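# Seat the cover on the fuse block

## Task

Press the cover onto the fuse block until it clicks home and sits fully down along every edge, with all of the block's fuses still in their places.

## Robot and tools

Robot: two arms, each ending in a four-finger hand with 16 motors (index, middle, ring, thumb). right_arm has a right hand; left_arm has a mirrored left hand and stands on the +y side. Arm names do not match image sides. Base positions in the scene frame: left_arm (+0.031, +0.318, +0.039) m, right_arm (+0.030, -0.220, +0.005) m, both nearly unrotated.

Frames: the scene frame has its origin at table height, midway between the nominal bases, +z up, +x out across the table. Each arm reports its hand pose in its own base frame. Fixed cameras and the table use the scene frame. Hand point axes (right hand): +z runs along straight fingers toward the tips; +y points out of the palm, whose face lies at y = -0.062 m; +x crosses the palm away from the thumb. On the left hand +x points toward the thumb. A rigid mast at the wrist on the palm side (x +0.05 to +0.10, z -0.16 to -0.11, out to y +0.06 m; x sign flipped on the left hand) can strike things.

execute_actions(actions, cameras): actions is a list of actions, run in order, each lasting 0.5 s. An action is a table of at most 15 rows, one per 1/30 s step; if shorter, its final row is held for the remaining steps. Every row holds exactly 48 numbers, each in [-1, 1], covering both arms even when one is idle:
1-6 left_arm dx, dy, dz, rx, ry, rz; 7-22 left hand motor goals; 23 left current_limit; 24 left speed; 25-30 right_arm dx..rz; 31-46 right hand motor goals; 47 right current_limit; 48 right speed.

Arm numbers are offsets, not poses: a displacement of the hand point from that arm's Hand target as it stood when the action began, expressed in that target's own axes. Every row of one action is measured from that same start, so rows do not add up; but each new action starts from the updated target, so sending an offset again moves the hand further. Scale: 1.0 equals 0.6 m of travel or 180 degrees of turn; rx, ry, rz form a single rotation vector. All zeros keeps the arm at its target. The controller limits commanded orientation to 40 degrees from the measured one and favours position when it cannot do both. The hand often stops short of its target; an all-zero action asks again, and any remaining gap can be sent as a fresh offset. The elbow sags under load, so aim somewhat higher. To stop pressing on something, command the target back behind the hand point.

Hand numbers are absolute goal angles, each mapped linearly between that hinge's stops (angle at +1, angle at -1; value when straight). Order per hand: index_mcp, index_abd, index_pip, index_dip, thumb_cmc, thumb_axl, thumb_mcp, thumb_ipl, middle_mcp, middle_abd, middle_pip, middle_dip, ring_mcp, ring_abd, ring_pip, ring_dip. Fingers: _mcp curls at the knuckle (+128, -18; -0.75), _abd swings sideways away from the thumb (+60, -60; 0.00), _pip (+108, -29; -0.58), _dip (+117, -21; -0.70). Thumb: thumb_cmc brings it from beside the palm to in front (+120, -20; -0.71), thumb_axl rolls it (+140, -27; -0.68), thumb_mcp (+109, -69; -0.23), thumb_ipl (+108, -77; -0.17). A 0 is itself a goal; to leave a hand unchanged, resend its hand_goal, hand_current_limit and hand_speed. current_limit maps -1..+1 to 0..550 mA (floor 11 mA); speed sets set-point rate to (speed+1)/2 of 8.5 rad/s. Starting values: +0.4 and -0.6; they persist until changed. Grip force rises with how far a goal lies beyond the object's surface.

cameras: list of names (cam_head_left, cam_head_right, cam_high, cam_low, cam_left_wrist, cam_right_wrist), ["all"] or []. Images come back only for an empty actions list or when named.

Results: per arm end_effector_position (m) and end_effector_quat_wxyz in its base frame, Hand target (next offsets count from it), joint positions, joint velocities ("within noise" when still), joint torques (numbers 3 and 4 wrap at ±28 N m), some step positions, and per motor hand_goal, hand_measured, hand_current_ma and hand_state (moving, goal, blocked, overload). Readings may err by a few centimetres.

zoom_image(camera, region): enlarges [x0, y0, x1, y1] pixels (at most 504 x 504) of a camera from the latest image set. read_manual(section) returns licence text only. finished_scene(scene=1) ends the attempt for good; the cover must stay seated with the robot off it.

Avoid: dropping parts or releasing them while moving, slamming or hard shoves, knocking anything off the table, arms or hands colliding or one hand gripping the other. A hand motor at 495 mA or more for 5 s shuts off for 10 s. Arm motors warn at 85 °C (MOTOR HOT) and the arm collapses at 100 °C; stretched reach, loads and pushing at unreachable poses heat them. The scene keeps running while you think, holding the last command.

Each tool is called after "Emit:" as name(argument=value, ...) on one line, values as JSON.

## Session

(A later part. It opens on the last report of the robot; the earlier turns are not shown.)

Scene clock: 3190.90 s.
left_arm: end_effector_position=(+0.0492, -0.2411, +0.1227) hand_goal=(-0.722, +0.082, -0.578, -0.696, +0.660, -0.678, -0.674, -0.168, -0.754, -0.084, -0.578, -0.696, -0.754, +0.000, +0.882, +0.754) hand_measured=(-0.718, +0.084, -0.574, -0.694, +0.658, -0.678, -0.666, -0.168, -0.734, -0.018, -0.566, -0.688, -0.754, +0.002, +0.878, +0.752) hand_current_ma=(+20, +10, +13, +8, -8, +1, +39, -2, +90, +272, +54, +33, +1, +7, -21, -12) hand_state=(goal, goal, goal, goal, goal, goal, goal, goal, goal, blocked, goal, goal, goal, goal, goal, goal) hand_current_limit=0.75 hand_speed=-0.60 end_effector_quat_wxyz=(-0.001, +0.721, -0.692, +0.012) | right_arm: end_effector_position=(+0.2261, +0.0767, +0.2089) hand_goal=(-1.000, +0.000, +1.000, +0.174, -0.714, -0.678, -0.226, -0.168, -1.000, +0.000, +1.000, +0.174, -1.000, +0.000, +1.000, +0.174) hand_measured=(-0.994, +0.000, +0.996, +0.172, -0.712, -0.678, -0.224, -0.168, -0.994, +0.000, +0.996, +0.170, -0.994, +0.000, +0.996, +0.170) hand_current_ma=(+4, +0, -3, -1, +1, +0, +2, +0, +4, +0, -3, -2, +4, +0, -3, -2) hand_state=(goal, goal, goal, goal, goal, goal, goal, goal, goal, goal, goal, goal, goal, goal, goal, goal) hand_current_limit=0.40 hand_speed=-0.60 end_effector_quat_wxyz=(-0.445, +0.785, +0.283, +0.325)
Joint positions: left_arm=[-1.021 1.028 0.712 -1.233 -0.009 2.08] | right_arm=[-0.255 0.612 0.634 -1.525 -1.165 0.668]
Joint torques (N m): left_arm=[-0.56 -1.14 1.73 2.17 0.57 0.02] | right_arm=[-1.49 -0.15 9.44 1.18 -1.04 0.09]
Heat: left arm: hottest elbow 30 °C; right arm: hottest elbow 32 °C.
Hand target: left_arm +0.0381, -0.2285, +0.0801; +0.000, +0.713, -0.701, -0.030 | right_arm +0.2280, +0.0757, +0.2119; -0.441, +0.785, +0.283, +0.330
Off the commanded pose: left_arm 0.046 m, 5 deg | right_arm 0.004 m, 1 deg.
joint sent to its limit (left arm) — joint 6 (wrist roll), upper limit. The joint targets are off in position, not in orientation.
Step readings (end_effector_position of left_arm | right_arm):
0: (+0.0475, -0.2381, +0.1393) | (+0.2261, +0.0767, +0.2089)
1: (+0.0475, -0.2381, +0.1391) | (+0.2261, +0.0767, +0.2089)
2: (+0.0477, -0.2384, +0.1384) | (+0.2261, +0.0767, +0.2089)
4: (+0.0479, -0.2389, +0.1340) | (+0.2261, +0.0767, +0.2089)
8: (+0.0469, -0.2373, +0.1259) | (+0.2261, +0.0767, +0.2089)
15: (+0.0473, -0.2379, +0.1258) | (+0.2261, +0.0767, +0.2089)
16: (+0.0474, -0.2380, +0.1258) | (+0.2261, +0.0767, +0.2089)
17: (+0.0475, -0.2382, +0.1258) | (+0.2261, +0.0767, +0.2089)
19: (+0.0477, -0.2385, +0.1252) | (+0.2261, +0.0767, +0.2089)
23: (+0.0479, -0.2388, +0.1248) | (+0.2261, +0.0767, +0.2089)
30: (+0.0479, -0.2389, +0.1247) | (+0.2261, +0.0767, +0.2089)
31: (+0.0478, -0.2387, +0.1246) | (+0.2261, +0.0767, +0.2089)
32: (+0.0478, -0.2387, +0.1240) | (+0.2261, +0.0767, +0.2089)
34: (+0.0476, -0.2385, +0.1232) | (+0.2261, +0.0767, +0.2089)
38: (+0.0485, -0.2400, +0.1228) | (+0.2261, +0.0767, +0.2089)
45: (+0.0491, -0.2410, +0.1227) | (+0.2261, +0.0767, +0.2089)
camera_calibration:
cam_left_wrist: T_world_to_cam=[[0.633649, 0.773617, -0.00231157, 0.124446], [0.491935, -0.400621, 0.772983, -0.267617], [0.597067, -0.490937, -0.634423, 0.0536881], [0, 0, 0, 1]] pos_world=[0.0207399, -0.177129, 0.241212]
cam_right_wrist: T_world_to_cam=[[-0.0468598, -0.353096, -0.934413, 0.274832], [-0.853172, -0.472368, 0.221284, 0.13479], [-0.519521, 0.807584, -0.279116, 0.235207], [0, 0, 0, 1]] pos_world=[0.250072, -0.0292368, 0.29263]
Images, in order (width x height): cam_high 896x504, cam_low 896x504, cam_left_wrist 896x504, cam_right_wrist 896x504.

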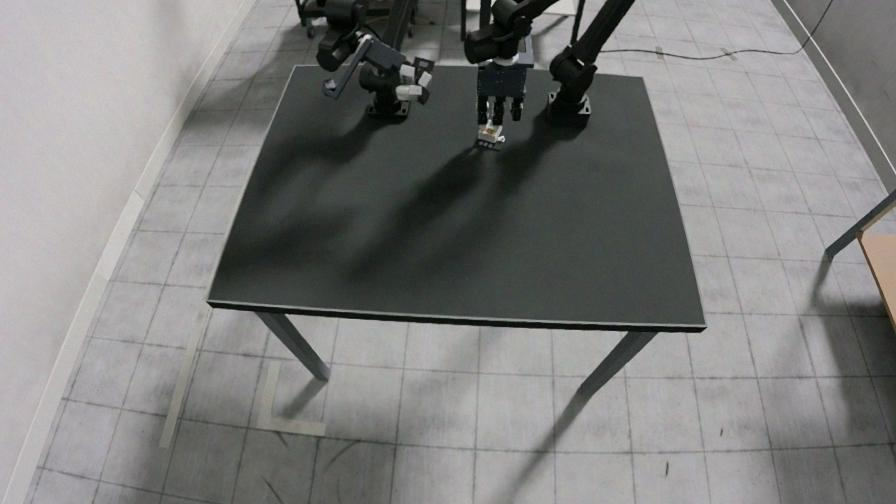

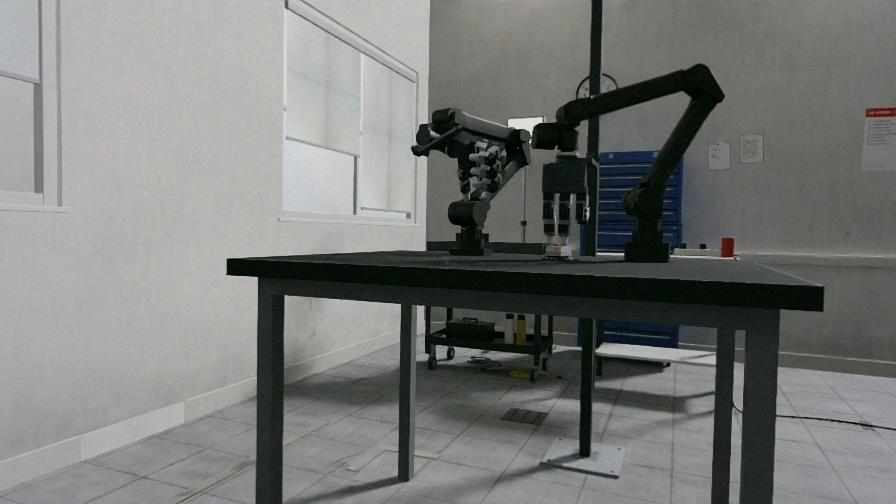

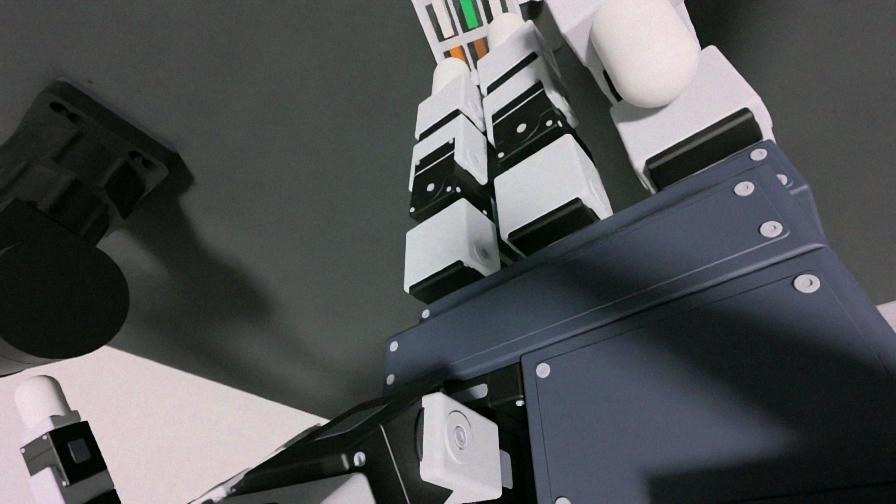

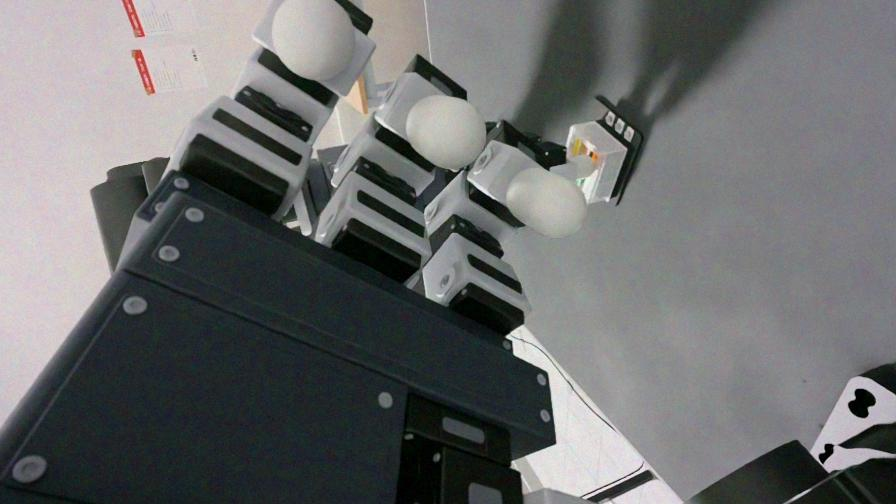

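Emit:
execute_actions(actions=[[[-0.0074,0.0081,0.0259,-0.0057,-0.0059,0,-0.722,0.083,-0.577,-0.696,0.66,-0.678,-0.674,-0.168,-0.753,-0.083,-0.577,-0.696,-0.754,0,0.883,0.754,0.75,-0.6,0,0,0,0,0,0,-1,0,1,0.174,-0.714,-0.678,-0.226,-0.168,-1,0,1,0.174,-1,0,1,0.174,0.4,-0.6]],[[-0.0057,0.005,0.0258,-0.0046,-0.0047,0,-0.722,0.083,-0.577,-0.696,0.66,-0.678,-0.674,-0.168,-0.753,-0.083,-0.577,-0.696,-0.754,0,0.883,0.754,0.75,-0.6,0,0,0,0,0,0,-1,0,1,0.174,-0.714,-0.678,-0.226,-0.168,-1,0,1,0.174,-1,0,1,0.174,0.4,-0.6]]], cameras=["cam_high","cam_left_wrist","cam_low","cam_right_wrist"])

Emit:
zoom_image(camera="cam_left_wrist", region=[400, 0, 560, 120])

Emit:
zoom_image(camera="cam_low", region=[515, 200, 595, 270])

Emit:
zoom_image(camera="cam_right_wrist", region=[540, 40, 700, 240])

Scene clock: 3217.17 s.
left_arm: end_effector_position=(+0.0504, -0.2460, +0.1196) hand_goal=(-0.722, +0.082, -0.578, -0.696, +0.660, -0.678, -0.674, -0.168, -0.754, -0.084, -0.578, -0.696, -0.754, +0.000, +0.882, +0.754) hand_measured=(-0.718, +0.084, -0.574, -0.694, +0.658, -0.678, -0.666, -0.168, -0.724, +0.088, -0.556, -0.680, -0.754, +0.002, +0.878, +0.752) hand_current_ma=(+20, +10, +13, +8, -8, +1, +39, -2, +143, +481, +102, +66, +1, +7, -21, -12) hand_state=(goal, goal, goal, goal, goal, goal, goal, goal, blocked, blocked, blocked, goal, goal, goal, goal, goal) hand_current_limit=0.75 hand_speed=-0.60 end_effector_quat_wxyz=(+0.007, +0.721, -0.692, +0.025) | right_arm: end_effector_position=(+0.2261, +0.0767, +0.2089) hand_goal=(-1.000, +0.000, +1.000, +0.174, -0.714, -0.678, -0.226, -0.168, -1.000, +0.000, +1.000, +0.174, -1.000, +0.000, +1.000, +0.174) hand_measured=(-0.994, +0.000, +0.996, +0.172, -0.712, -0.678, -0.224, -0.168, -0.994, +0.000, +0.996, +0.170, -0.994, +0.000, +0.996, +0.170) hand_current_ma=(+4, +0, -3, -1, +1, +0, +2, +0, +4, +0, -3, -2, +4, +0, -3, -2) hand_state=(goal, goal, goal, goal, goal, goal, goal, goal, goal, goal, goal, goal, goal, goal, goal, goal) hand_current_limit=0.40 hand_speed=-0.60 end_effector_quat_wxyz=(-0.445, +0.785, +0.283, +0.325)
Joint positions: left_arm=[-1.019 1.024 0.7 -1.196 0.001 2.08] | right_arm=[-0.255 0.612 0.634 -1.525 -1.165 0.668]
Joint torques (N m): left_arm=[-0.62 0.56 -1.76 2.11 0.59 0.01] | right_arm=[-1.49 -0.15 9.42 1.21 -1.04 0.09]
Heat: left arm: hottest elbow 28 °C; right arm: hottest elbow 32 °C.
Hand target: left_arm +0.0284, -0.2193, +0.0500; +0.000, +0.712, -0.700, -0.054 | right_arm +0.2280, +0.0757, +0.2119; -0.441, +0.785, +0.283, +0.330
Off the commanded pose: left_arm 0.078 m, 9 deg | right_arm 0.004 m, 1 deg.
joint sent to its limit (left arm) — joint 6 (wrist roll), upper limit. The joint targets are off in position, not in orientation.
Step readings (end_effector_position of left_arm | right_arm):
0: (+0.0492, -0.2411, +0.1227) | (+0.2261, +0.0767, +0.2089)
1: (+0.0491, -0.2411, +0.1225) | (+0.2261, +0.0767, +0.2089)
2: (+0.0485, -0.2402, +0.1215) | (+0.2261, +0.0767, +0.2089)
4: (+0.0481, -0.2398, +0.1204) | (+0.2261, +0.0767, +0.2089)
8: (+0.0484, -0.2408, +0.1203) | (+0.2261, +0.0767, +0.2089)
15: (+0.0486, -0.2412, +0.1202) | (+0.2261, +0.0767, +0.2089)
16: (+0.0486, -0.2413, +0.1202) | (+0.2261, +0.0767, +0.2089)
17: (+0.0486, -0.2412, +0.1199) | (+0.2261, +0.0767, +0.2089)
19: (+0.0487, -0.2417, +0.1198) | (+0.2261, +0.0767, +0.2089)
23: (+0.0493, -0.2422, +0.1195) | (+0.2261, +0.0767, +0.2089)
30: (+0.0498, -0.2440, +0.1195) | (+0.2261, +0.0767, +0.2089)
camera_calibration:
cam_left_wrist: T_world_to_cam=[[0.633176, 0.773712, -0.0214006, 0.129788], [0.487356, -0.377048, 0.787603, -0.263489], [0.601309, -0.509121, -0.615811, 0.041737], [0, 0, 0, 1]] pos_world=[0.0211373, -0.178517, 0.236004]
cam_right_wrist: T_world_to_cam=[[-0.0468598, -0.353096, -0.934413, 0.274832], [-0.853172, -0.472368, 0.221284, 0.13479], [-0.519521, 0.807584, -0.279116, 0.235207], [0, 0, 0, 1]] pos_world=[0.250072, -0.0292368, 0.29263]
Images, in order (width x height): cam_high 896x504, cam_low 896x504, cam_left_wrist 896x504, cam_right_wrist 896x504.

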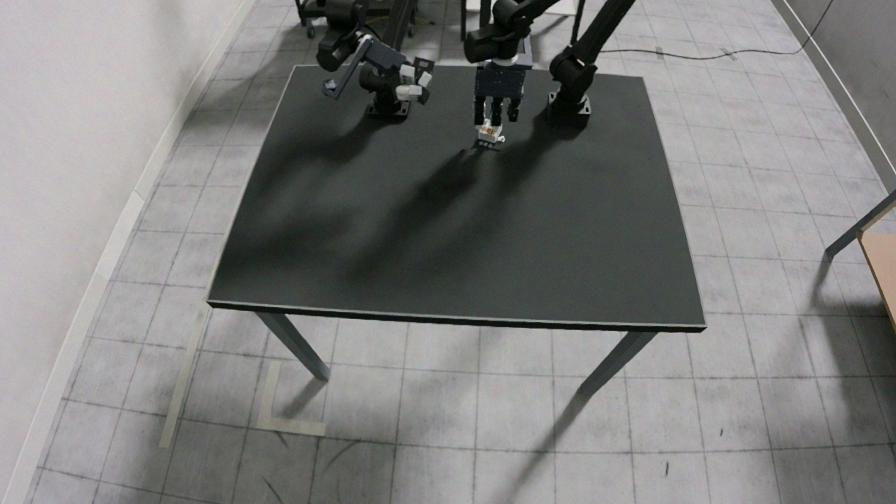

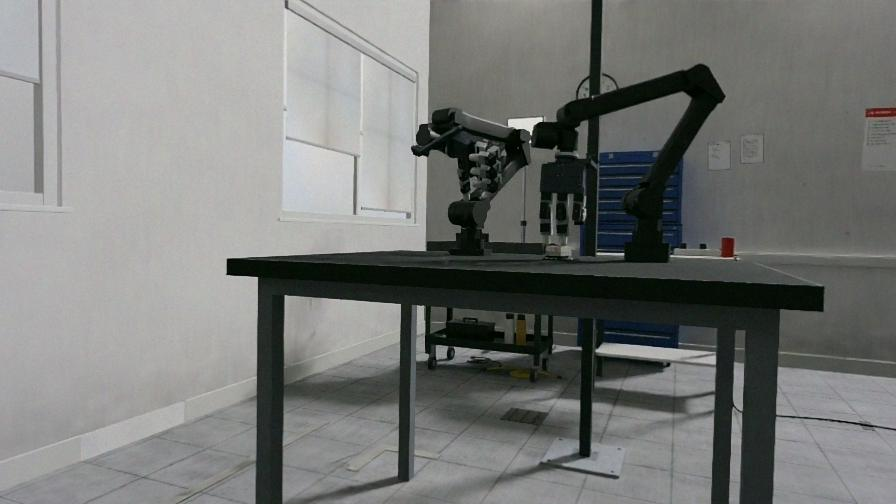

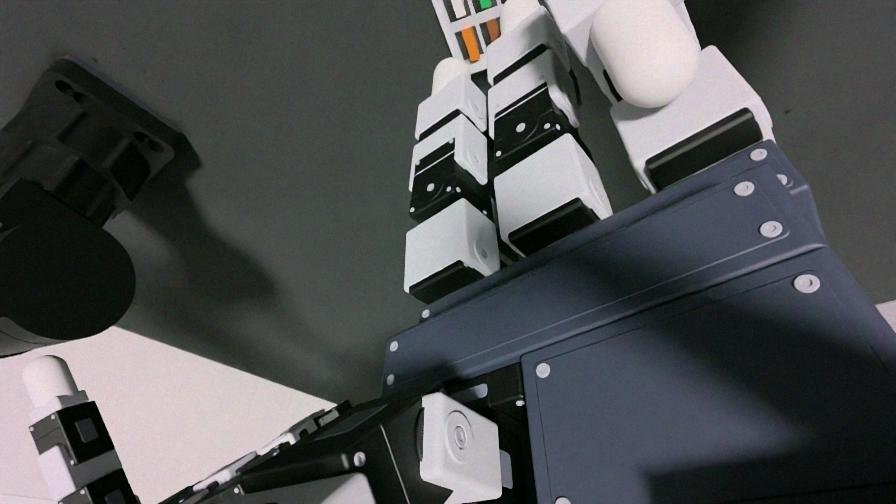

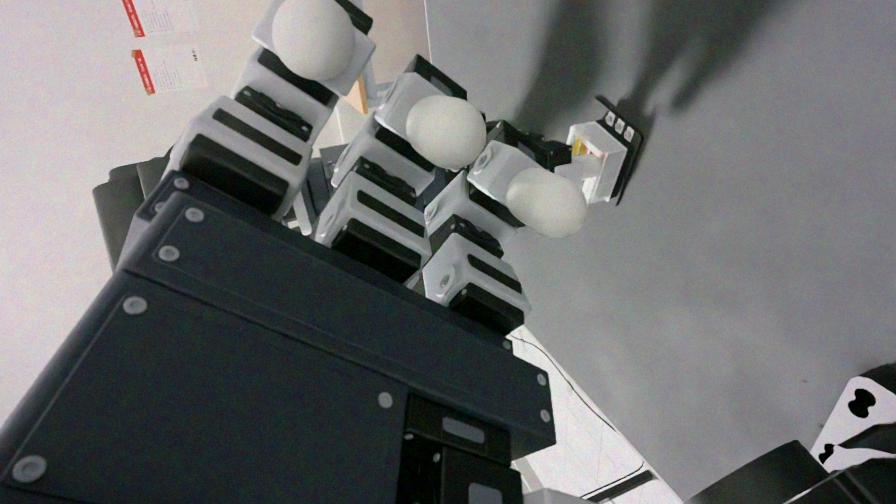

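Scaled by 3.150 from the camera's 896x504 image, which has a finer 1280x720 frame.

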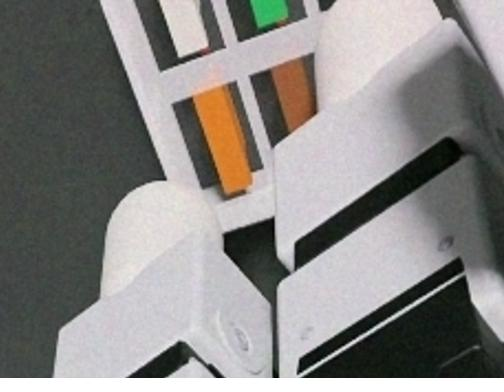

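Scaled by 6.300 from the camera's 896x504 image, which has a finer 1280x720 frame.

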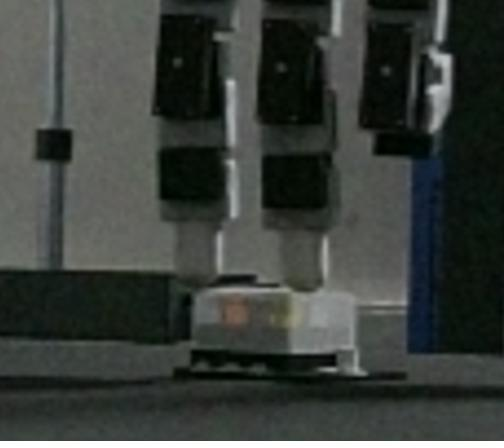

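Scaled by 2.520 from the camera's 896x504 image, which has a finer 1280x720 frame.

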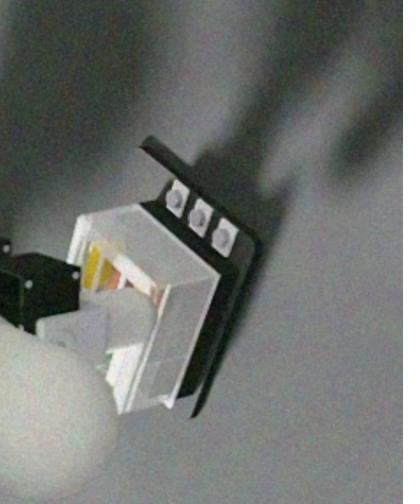

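Emit:
execute_actions(actions=[[[0.0225,-0.0217,-0.224,0.0237,0.0245,0,-0.722,0.083,-0.577,-0.696,0.66,-0.678,-0.674,-0.168,-0.735,0.08,-0.565,-0.69,-0.754,0,0.883,0.754,0.6,-0.6,0,0,0,0,0,0,-1,0,1,0.174,-0.714,-0.678,-0.226,-0.168,-1,0,1,0.174,-1,0,1,0.174,0.4,-0.6]],[[0,0,0,0,0,0,-0.754,0,0.2,0.2,0.66,-0.678,-0.674,-0.168,-0.753,0,-0.577,-0.696,-0.754,0,0.883,0.754,0.6,-0.6,0,0,0,0,0,0,-1,0,1,0.174,-0.714,-0.678,-0.226,-0.168,-1,0,1,0.174,-1,0,1,0.174,0.4,-0.6]],[[0,0,0,0,0,0,-0.754,0,0.883,0.754,0.66,-0.678,-0.674,-0.168,-0.753,0,-0.577,-0.696,-0.754,0,0.883,0.754,0.6,-0.6,0,0,0,0,0,0,-1,0,1,0.174,-0.714,-0.678,-0.226,-0.168,-1,0,1,0.174,-1,0,1,0.174,0.4,-0.6]]], cameras=["cam_high","cam_left_wrist","cam_low","cam_right_wrist"])

Emit:
zoom_image(camera="cam_left_wrist", region=[400, 0, 560, 120])

Emit:
zoom_image(camera="cam_high", region=[465, 95, 515, 155])

Emit:
zoom_image(camera="cam_low", region=[515, 200, 595, 270])

Emit:
zoom_image(camera="cam_right_wrist", region=[540, 40, 700, 240])

Scene clock: 3273.87 s.
left_arm: end_effector_position=(+0.0458, -0.2351, +0.1649) hand_goal=(-0.754, +0.000, +0.882, +0.754, +0.660, -0.678, -0.674, -0.168, -0.754, +0.000, -0.578, -0.696, -0.754, +0.000, +0.882, +0.754) hand_measured=(-0.752, +0.004, +0.876, +0.752, +0.658, -0.678, -0.666, -0.168, -0.750, +0.002, -0.576, -0.694, -0.754, +0.002, +0.878, +0.752) hand_current_ma=(+6, +11, -29, -9, -7, +1, +39, -2, +17, +10, +12, +10, +0, +7, -21, -12) hand_state=(goal, goal, goal, goal, goal, goal, goal, goal, goal, goal, goal, goal, goal, goal, goal, goal) hand_current_limit=0.60 hand_speed=-0.60 end_effector_quat_wxyz=(-0.009, +0.722, -0.692, -0.018) | right_arm: end_effector_position=(+0.2261, +0.0767, +0.2089) hand_goal=(-1.000, +0.000, +1.000, +0.174, -0.714, -0.678, -0.226, -0.168, -1.000, +0.000, +1.000, +0.174, -1.000, +0.000, +1.000, +0.174) hand_measured=(-0.994, +0.000, +0.996, +0.172, -0.712, -0.678, -0.224, -0.168, -0.994, +0.000, +0.996, +0.170, -0.994, +0.000, +0.996, +0.170) hand_current_ma=(+4, +0, -3, -1, +1, +0, +2, +0, +4, +0, -3, -2, +4, +0, -3, -2) hand_state=(goal, goal, goal, goal, goal, goal, goal, goal, goal, goal, goal, goal, goal, goal, goal, goal) hand_current_limit=0.40 hand_speed=-0.60 end_effector_quat_wxyz=(-0.445, +0.785, +0.283, +0.325)
Joint positions: left_arm=[-1.019 1.02 0.818 -1.408 -0.009 2.08] | right_arm=[-0.255 0.612 0.634 -1.525 -1.165 0.668]
Joint torques (N m): left_arm=[-0.67 -5.48 10.91 -0.49 0.04 0.03] | right_arm=[-1.38 -0.15 9.43 1.17 -1.04 0.09]
Heat: left arm: hottest elbow 27 °C; right arm: hottest elbow 32 °C.
Hand target: left_arm +0.0518, -0.2425, +0.1815; +0.000, +0.713, -0.701, +0.000 | right_arm +0.2280, +0.0757, +0.2119; -0.441, +0.785, +0.283, +0.330
Off the commanded pose: left_arm 0.019 m, 3 deg | right_arm 0.004 m, 1 deg.
joint sent to its limit (left arm) — joint 6 (wrist roll), upper limit. The joint targets still meet the commanded pose.
Step readings (end_effector_position of left_arm | right_arm):
0: (+0.0505, -0.2464, +0.1196) | (+0.2261, +0.0767, +0.2089)
1: (+0.0507, -0.2467, +0.1201) | (+0.2261, +0.0767, +0.2089)
2: (+0.0519, -0.2485, +0.1242) | (+0.2261, +0.0767, +0.2089)
4: (+0.0484, -0.2432, +0.1279) | (+0.2261, +0.0767, +0.2089)
8: (+0.0416, -0.2311, +0.1415) | (+0.2261, +0.0767, +0.2089)
15: (+0.0467, -0.2371, +0.1640) | (+0.2261, +0.0767, +0.2089)
16: (+0.0466, -0.2369, +0.1645) | (+0.2261, +0.0767, +0.2089)
17: (+0.0464, -0.2366, +0.1648) | (+0.2261, +0.0767, +0.2089)
19: (+0.0461, -0.2358, +0.1648) | (+0.2261, +0.0767, +0.2089)
23: (+0.0459, -0.2353, +0.1649) | (+0.2261, +0.0767, +0.2089)
30: (+0.0458, -0.2351, +0.1649) | (+0.2261, +0.0767, +0.2089)
31: (+0.0458, -0.2351, +0.1649) | (+0.2261, +0.0767, +0.2089)
32: (+0.0458, -0.2351, +0.1649) | (+0.2261, +0.0767, +0.2089)
34: (+0.0458, -0.2351, +0.1649) | (+0.2261, +0.0767, +0.2089)
38: (+0.0458, -0.2351, +0.1649) | (+0.2261, +0.0767, +0.2089)
45: (+0.0458, -0.2351, +0.1649) | (+0.2261, +0.0767, +0.2089)
camera_calibration:
cam_left_wrist: T_world_to_cam=[[0.633044, 0.773908, 0.0179475, 0.11878], [0.516792, -0.439762, 0.734531, -0.300178], [0.576352, -0.455715, -0.678338, 0.101991], [0, 0, 0, 1]] pos_world=[0.0211536, -0.177452, 0.287542]
cam_right_wrist: T_world_to_cam=[[-0.0468598, -0.353096, -0.934413, 0.274832], [-0.853172, -0.472368, 0.221284, 0.13479], [-0.519521, 0.807584, -0.279116, 0.235207], [0, 0, 0, 1]] pos_world=[0.250072, -0.0292368, 0.29263]
Images, in order (width x height): cam_high 896x504, cam_low 896x504, cam_left_wrist 896x504, cam_right_wrist 896x504.

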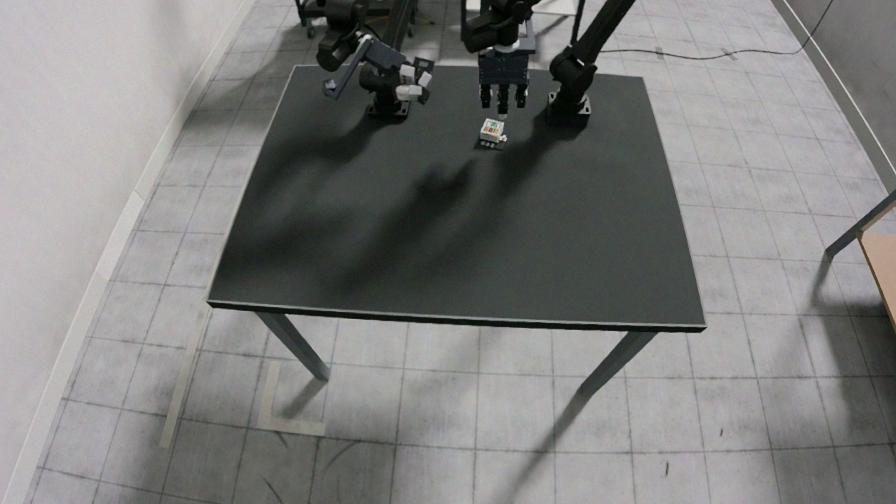

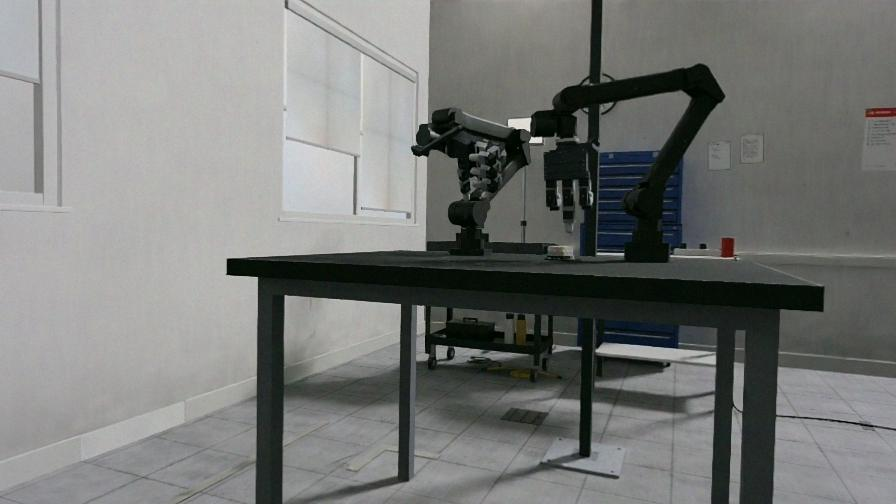

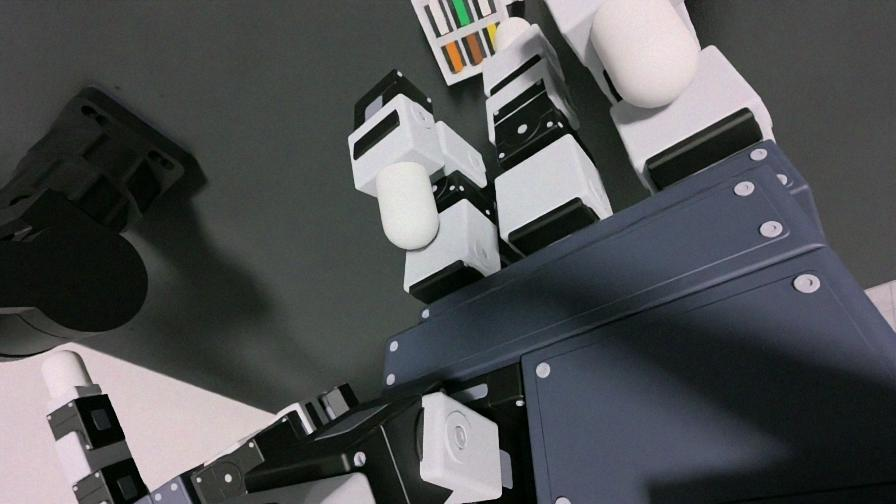

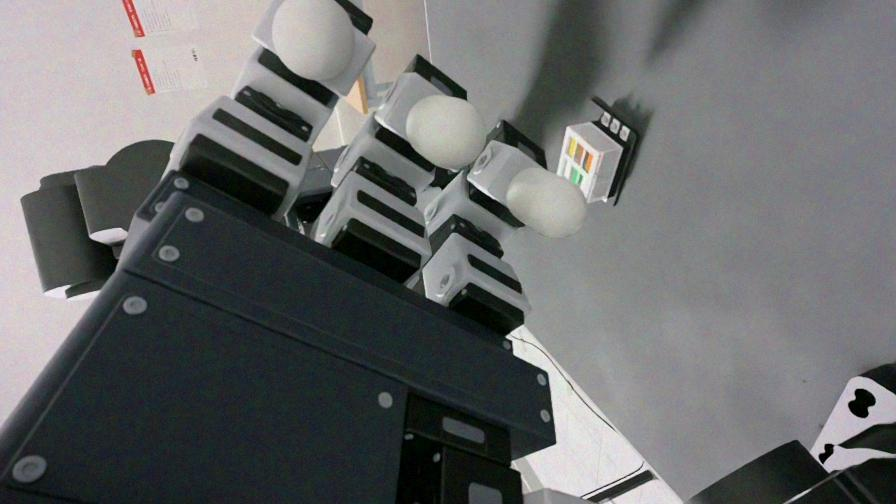

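Scaled by 3.150 from the camera's 896x504 image, which has a finer 1280x720 frame.

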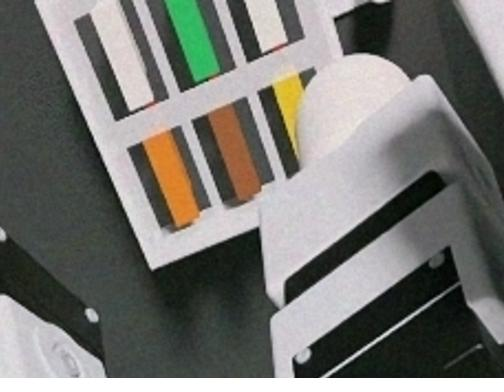

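Scaled by 8.400 from the camera's 896x504 image, which has a finer 1280x720 frame.

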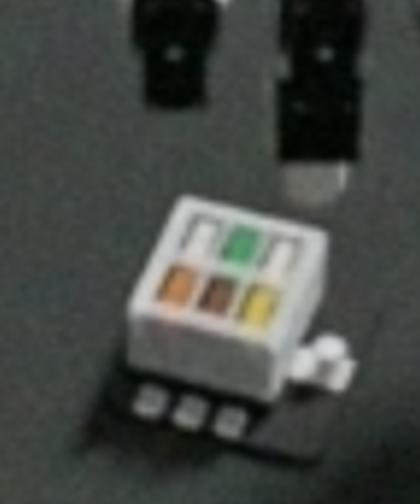

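Scaled by 6.300 from the camera's 896x504 image, which has a finer 1280x720 frame.

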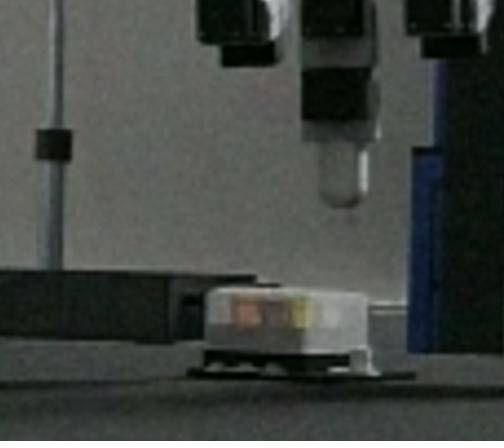

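Scaled by 2.520 from the camera's 896x504 image, which has a finer 1280x720 frame.

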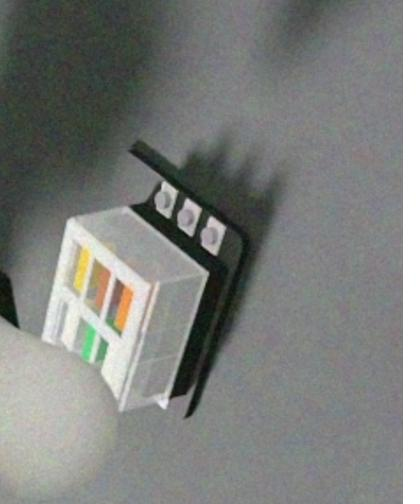

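Emit:
execute_actions(actions=[[[0.027,0.0162,0.01,0,0,0,-0.754,0,0.883,0.754,0.66,-0.678,-0.674,-0.168,-0.753,0,-0.577,-0.696,-0.754,0,0.883,0.754,0.6,-0.6,0,0,0,0,0,0,-1,0,1,0.174,-0.714,-0.678,-0.226,-0.168,-1,0,1,0.174,-1,0,1,0.174,0.4,-0.6]],[[0,0,0.059,0,0,0,-0.754,0,0.883,0.754,0.66,-0.678,-0.674,-0.168,-0.753,0,-0.577,-0.696,-0.754,0,0.883,0.754,0.6,-0.6,0,0,0,0,0,0,-1,0,1,0.174,-0.714,-0.678,-0.226,-0.168,-1,0,1,0.174,-1,0,1,0.174,0.4,-0.6]]], cameras=["cam_high","cam_left_wrist","cam_low","cam_right_wrist"])

Emit:
zoom_image(camera="cam_left_wrist", region=[400, 0, 560, 120])

Emit:
zoom_image(camera="cam_high", region=[465, 95, 515, 155])

Emit:
zoom_image(camera="cam_right_wrist", region=[540, 40, 700, 240])

Scene clock: 3331.80 s.
left_arm: end_effector_position=(+0.0423, -0.2535, +0.1425) hand_goal=(-0.754, +0.000, +0.882, +0.754, +0.660, -0.678, -0.674, -0.168, -0.754, +0.000, -0.578, -0.696, -0.754, +0.000, +0.882, +0.754) hand_measured=(-0.754, +0.004, +0.876, +0.752, +0.658, -0.678, -0.666, -0.168, -0.750, +0.002, -0.576, -0.694, -0.754, +0.002, +0.878, +0.752) hand_current_ma=(+3, +11, -28, -9, -7, +1, +39, -2, +13, +9, +11, +10, -1, +7, -21, -12) hand_state=(goal, goal, goal, goal, goal, goal, goal, goal, goal, goal, goal, goal, goal, goal, goal, goal) hand_current_limit=0.60 hand_speed=-0.60 end_effector_quat_wxyz=(-0.001, +0.710, -0.704, -0.001) | right_arm: end_effector_position=(+0.2261, +0.0767, +0.2089) hand_goal=(-1.000, +0.000, +1.000, +0.174, -0.714, -0.678, -0.226, -0.168, -1.000, +0.000, +1.000, +0.174, -1.000, +0.000, +1.000, +0.174) hand_measured=(-0.994, +0.000, +0.996, +0.172, -0.712, -0.678, -0.224, -0.168, -0.994, +0.000, +0.996, +0.170, -0.994, +0.000, +0.996, +0.170) hand_current_ma=(+4, +0, -3, -1, +1, +0, +2, +0, +4, +0, -3, -2, +4, +0, -3, -2) hand_state=(goal, goal, goal, goal, goal, goal, goal, goal, goal, goal, goal, goal, goal, goal, goal, goal) hand_current_limit=0.40 hand_speed=-0.60 end_effector_quat_wxyz=(-0.445, +0.785, +0.283, +0.325)
Joint positions: left_arm=[-1.065 1.06 0.784 -1.297 -0.001 2.068] | right_arm=[-0.255 0.612 0.634 -1.525 -1.165 0.668]
Joint torques (N m): left_arm=[-1.14 -4.31 7.9 0.55 0.27 -0.16] | right_arm=[-1.49 -0.15 9.42 1.2 -1.04 0.09]
Heat: left arm: hottest elbow 33 °C; right arm: hottest elbow 32 °C.
Hand target: left_arm +0.0424, -0.2588, +0.1402; +0.000, +0.713, -0.701, +0.000 | right_arm +0.2280, +0.0757, +0.2119; -0.441, +0.785, +0.283, +0.330
Off the commanded pose: left_arm 0.006 m, 0 deg | right_arm 0.004 m, 1 deg.
Step readings (end_effector_position of left_arm | right_arm):
0: (+0.0458, -0.2351, +0.1649) | (+0.2261, +0.0767, +0.2089)
1: (+0.0458, -0.2351, +0.1649) | (+0.2261, +0.0767, +0.2089)
2: (+0.0452, -0.2352, +0.1649) | (+0.2261, +0.0767, +0.2089)
4: (+0.0427, -0.2359, +0.1651) | (+0.2261, +0.0767, +0.2089)
8: (+0.0358, -0.2385, +0.1646) | (+0.2261, +0.0767, +0.2089)
15: (+0.0351, -0.2403, +0.1630) | (+0.2261, +0.0767, +0.2089)
16: (+0.0352, -0.2405, +0.1630) | (+0.2261, +0.0767, +0.2089)
17: (+0.0361, -0.2422, +0.1626) | (+0.2261, +0.0767, +0.2089)
19: (+0.0395, -0.2483, +0.1607) | (+0.2261, +0.0767, +0.2089)
23: (+0.0427, -0.2540, +0.1507) | (+0.2261, +0.0767, +0.2089)
30: (+0.0419, -0.2528, +0.1426) | (+0.2261, +0.0767, +0.2089)
camera_calibration:
cam_left_wrist: T_world_to_cam=[[0.657887, 0.753115, -0.00189404, 0.132116], [0.493548, -0.429239, 0.756415, -0.2896], [0.568854, -0.49857, -0.654089, 0.066385], [0, 0, 0, 1]] pos_world=[0.0182506, -0.190709, 0.26273]
cam_right_wrist: T_world_to_cam=[[-0.0468598, -0.353096, -0.934413, 0.274832], [-0.853172, -0.472368, 0.221284, 0.13479], [-0.519521, 0.807584, -0.279116, 0.235207], [0, 0, 0, 1]] pos_world=[0.250072, -0.0292368, 0.29263]
Images, in order (width x height): cam_high 896x504, cam_low 896x504, cam_left_wrist 896x504, cam_right_wrist 896x504.

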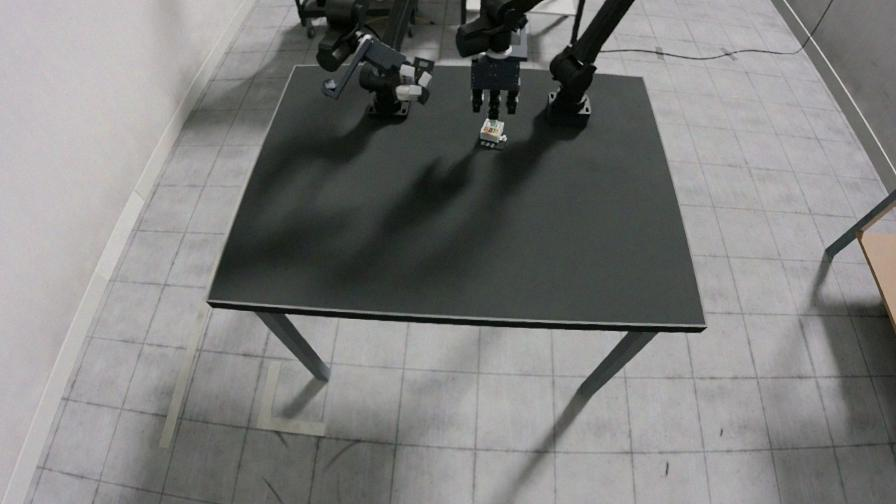

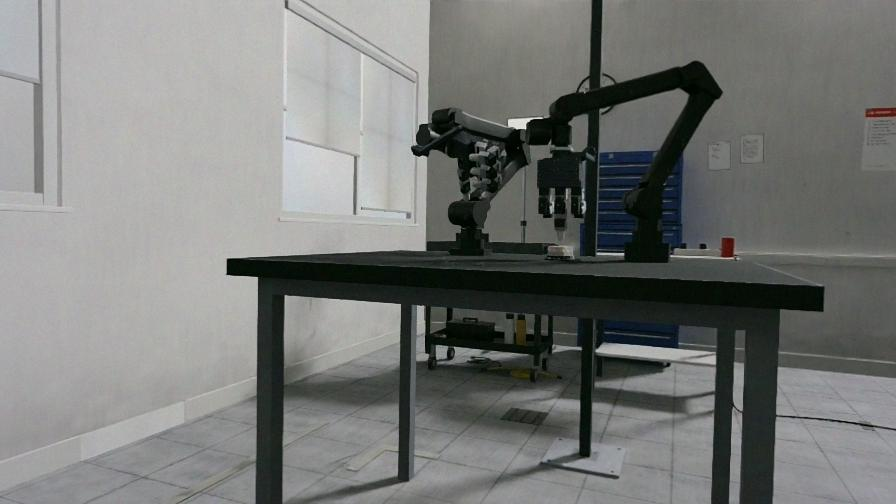

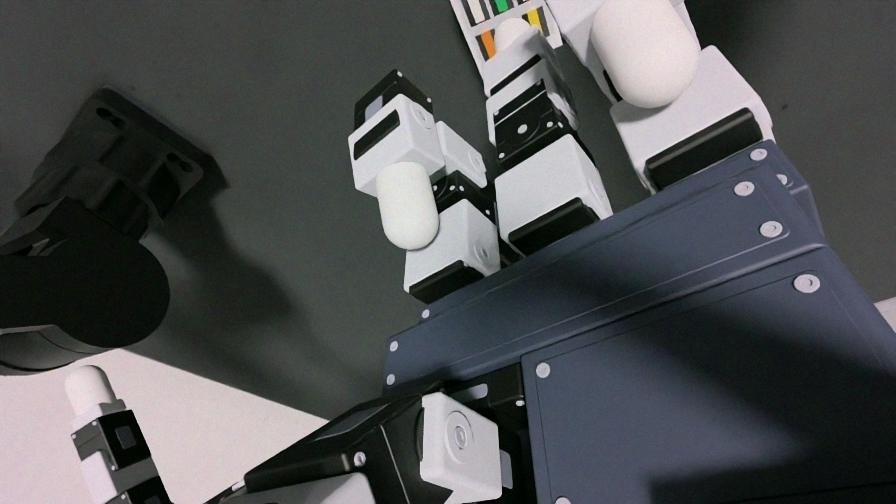

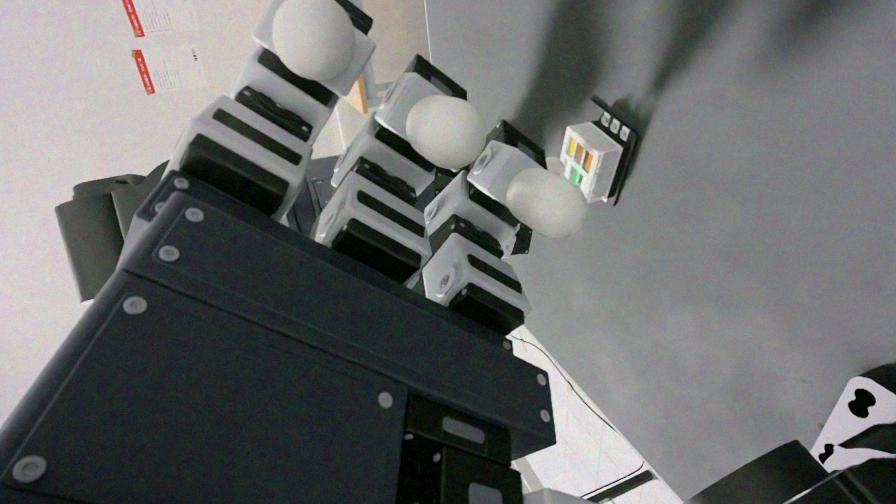

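Scaled by 3.150 from the camera's 896x504 image, which has a finer 1280x720 frame.

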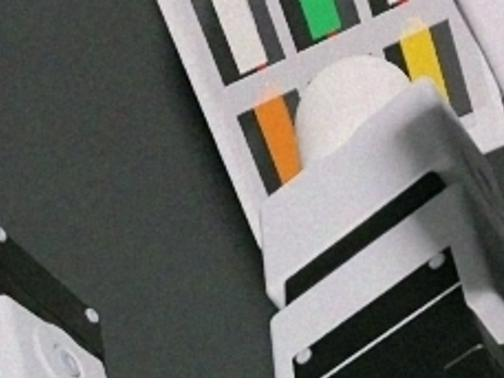

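Scaled by 8.400 from the camera's 896x504 image, which has a finer 1280x720 frame.

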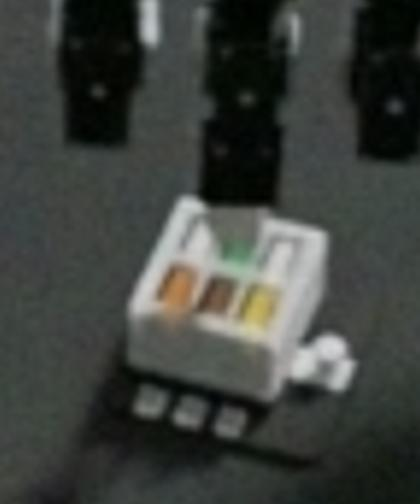

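Scaled by 2.520 from the camera's 896x504 image, which has a finer 1280x720 frame.

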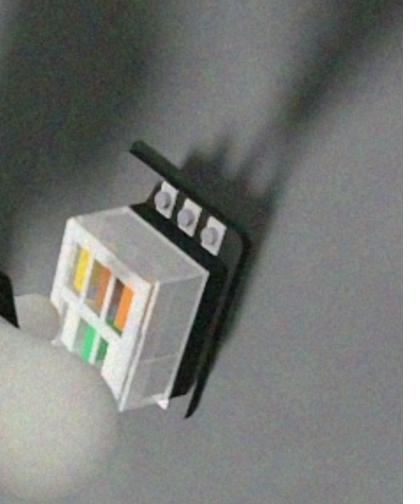

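Emit:
execute_actions(actions=[[[0.0037,-0.001,0.0237,0,0,0,-0.754,0,0.883,0.754,0.66,-0.678,-0.674,-0.168,-0.753,0,-0.577,-0.696,-0.754,0,0.883,0.754,0.6,-0.6,0,0,0,0,0,0,-1,0,1,0.174,-0.714,-0.678,-0.226,-0.168,-1,0,1,0.174,-1,0,1,0.174,0.4,-0.6]]], cameras=["cam_high","cam_left_wrist","cam_right_wrist"])

Emit:
zoom_image(camera="cam_left_wrist", region=[400, 0, 560, 120])

Emit:
zoom_image(camera="cam_high", region=[465, 95, 515, 155])

Emit:
zoom_image(camera="cam_right_wrist", region=[540, 40, 700, 240])

Scene clock: 3356.57 s.
left_arm: end_effector_position=(+0.0432, -0.2561, +0.1286) hand_goal=(-0.754, +0.000, +0.882, +0.754, +0.660, -0.678, -0.674, -0.168, -0.754, +0.000, -0.578, -0.696, -0.754, +0.000, +0.882, +0.754) hand_measured=(-0.754, +0.004, +0.876, +0.752, +0.658, -0.678, -0.666, -0.168, -0.750, +0.002, -0.576, -0.694, -0.754, +0.002, +0.878, +0.752) hand_current_ma=(+3, +11, -28, -9, -7, +1, +39, -2, +13, +9, +11, +10, -1, +7, -21, -12) hand_state=(goal, goal, goal, goal, goal, goal, goal, goal, goal, goal, goal, goal, goal, goal, goal, goal) hand_current_limit=0.60 hand_speed=-0.60 end_effector_quat_wxyz=(-0.001, +0.710, -0.704, +0.000) | right_arm: end_effector_position=(+0.2261, +0.0767, +0.2089) hand_goal=(-1.000, +0.000, +1.000, +0.174, -0.714, -0.678, -0.226, -0.168, -1.000, +0.000, +1.000, +0.174, -1.000, +0.000, +1.000, +0.174) hand_measured=(-0.994, +0.000, +0.996, +0.172, -0.712, -0.678, -0.224, -0.168, -0.994, +0.000, +0.996, +0.170, -0.994, +0.000, +0.996, +0.170) hand_current_ma=(+4, +0, -3, -1, +1, +0, +2, +0, +4, +0, -3, -2, +4, +0, -3, -2) hand_state=(goal, goal, goal, goal, goal, goal, goal, goal, goal, goal, goal, goal, goal, goal, goal, goal) hand_current_limit=0.40 hand_speed=-0.60 end_effector_quat_wxyz=(-0.445, +0.785, +0.283, +0.325)
Joint positions: left_arm=[-1.067 1.08 0.76 -1.251 -0.001 2.065] | right_arm=[-0.255 0.612 0.634 -1.525 -1.165 0.668]
Joint torques (N m): left_arm=[-1.14 -4.42 7.73 0.55 0.27 -0.15] | right_arm=[-1.44 -0.21 9.43 1.17 -1.04 0.09]
Heat: left arm: hottest elbow 32 °C; right arm: hottest elbow 32 °C.
Hand target: left_arm +0.0429, -0.2610, +0.1258; +0.000, +0.713, -0.701, +0.000 | right_arm +0.2280, +0.0757, +0.2119; -0.441, +0.785, +0.283, +0.330
Off the commanded pose: left_arm 0.006 m, 0 deg | right_arm 0.004 m, 1 deg.
Step readings (end_effector_position of left_arm | right_arm):
0: (+0.0423, -0.2535, +0.1425) | (+0.2261, +0.0767, +0.2089)
1: (+0.0424, -0.2537, +0.1425) | (+0.2261, +0.0767, +0.2089)
2: (+0.0426, -0.2540, +0.1418) | (+0.2261, +0.0767, +0.2089)
4: (+0.0433, -0.2555, +0.1390) | (+0.2261, +0.0767, +0.2089)
8: (+0.0431, -0.2554, +0.1316) | (+0.2261, +0.0767, +0.2089)
15: (+0.0432, -0.2559, +0.1286) | (+0.2261, +0.0767, +0.2089)
camera_calibration:
cam_left_wrist: T_world_to_cam=[[0.65756, 0.753399, -0.00212928, 0.133632], [0.493401, -0.428497, 0.756932, -0.280411], [0.569359, -0.498779, -0.65349, 0.055384], [0, 0, 0, 1]] pos_world=[0.0189504, -0.193209, 0.248729]
cam_right_wrist: T_world_to_cam=[[-0.0468598, -0.353096, -0.934413, 0.274832], [-0.853172, -0.472368, 0.221284, 0.13479], [-0.519521, 0.807584, -0.279116, 0.235207], [0, 0, 0, 1]] pos_world=[0.250072, -0.0292368, 0.29263]
Images, in order (width x height): cam_high 896x504, cam_left_wrist 896x504, cam_right_wrist 896x504.

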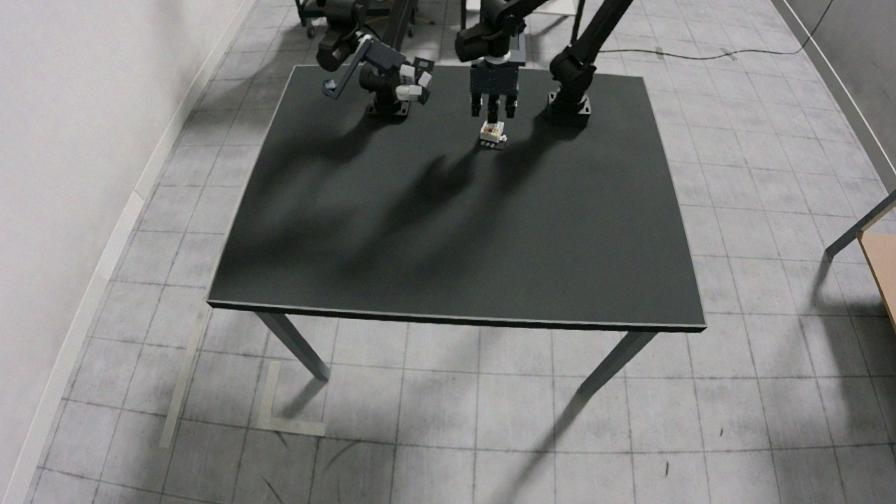

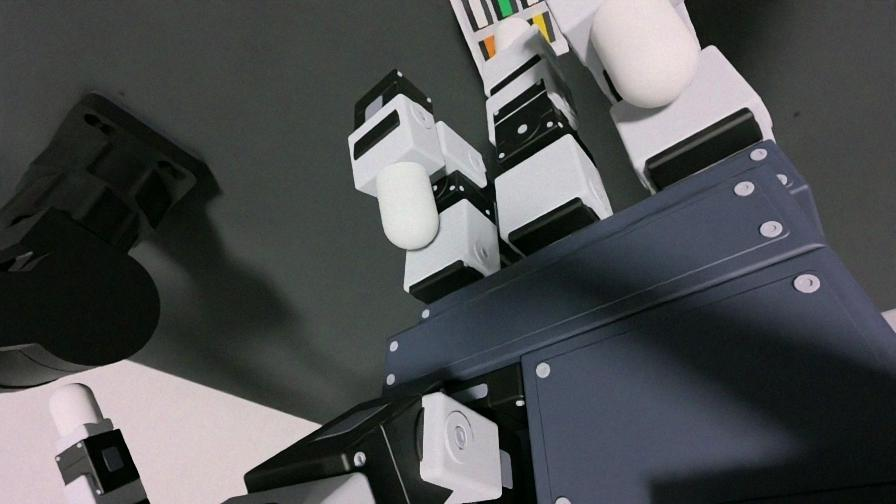

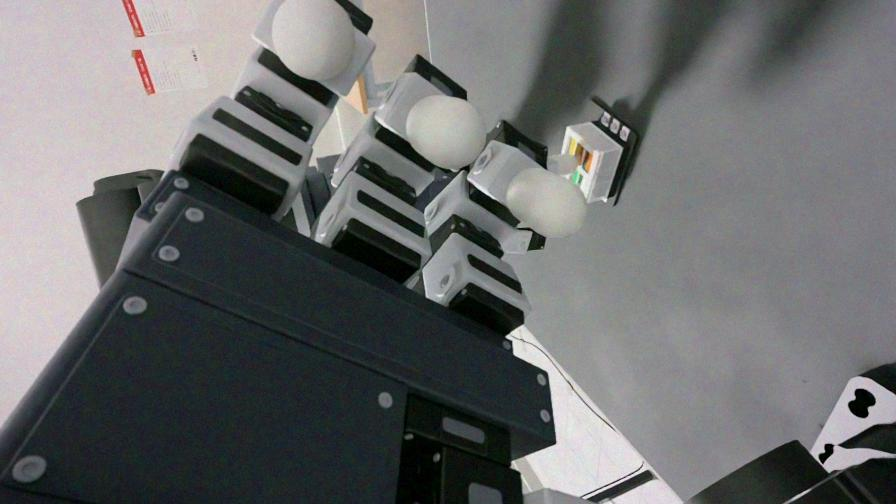

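Scaled by 3.150 from the camera's 896x504 image, which has a finer 1280x720 frame.

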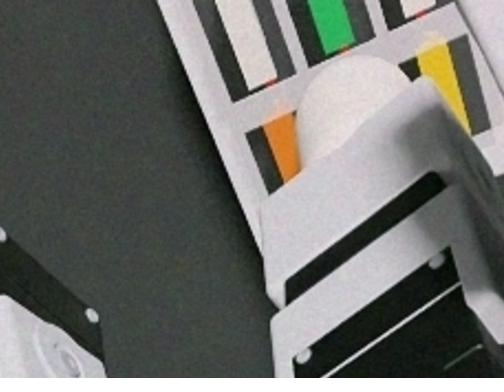

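Scaled by 8.400 from the camera's 896x504 image, which has a finer 1280x720 frame.

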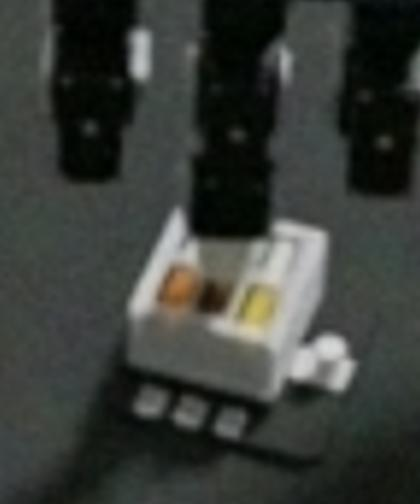

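Scaled by 2.520 from the camera's 896x504 image, which has a finer 1280x720 frame.

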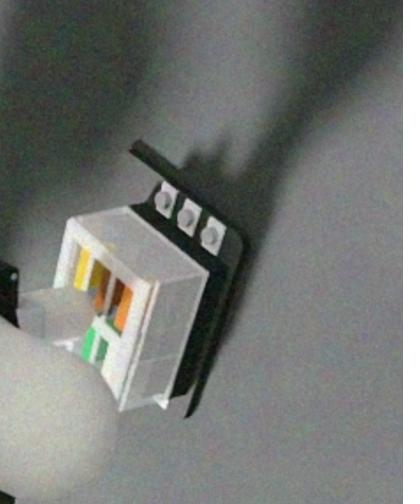

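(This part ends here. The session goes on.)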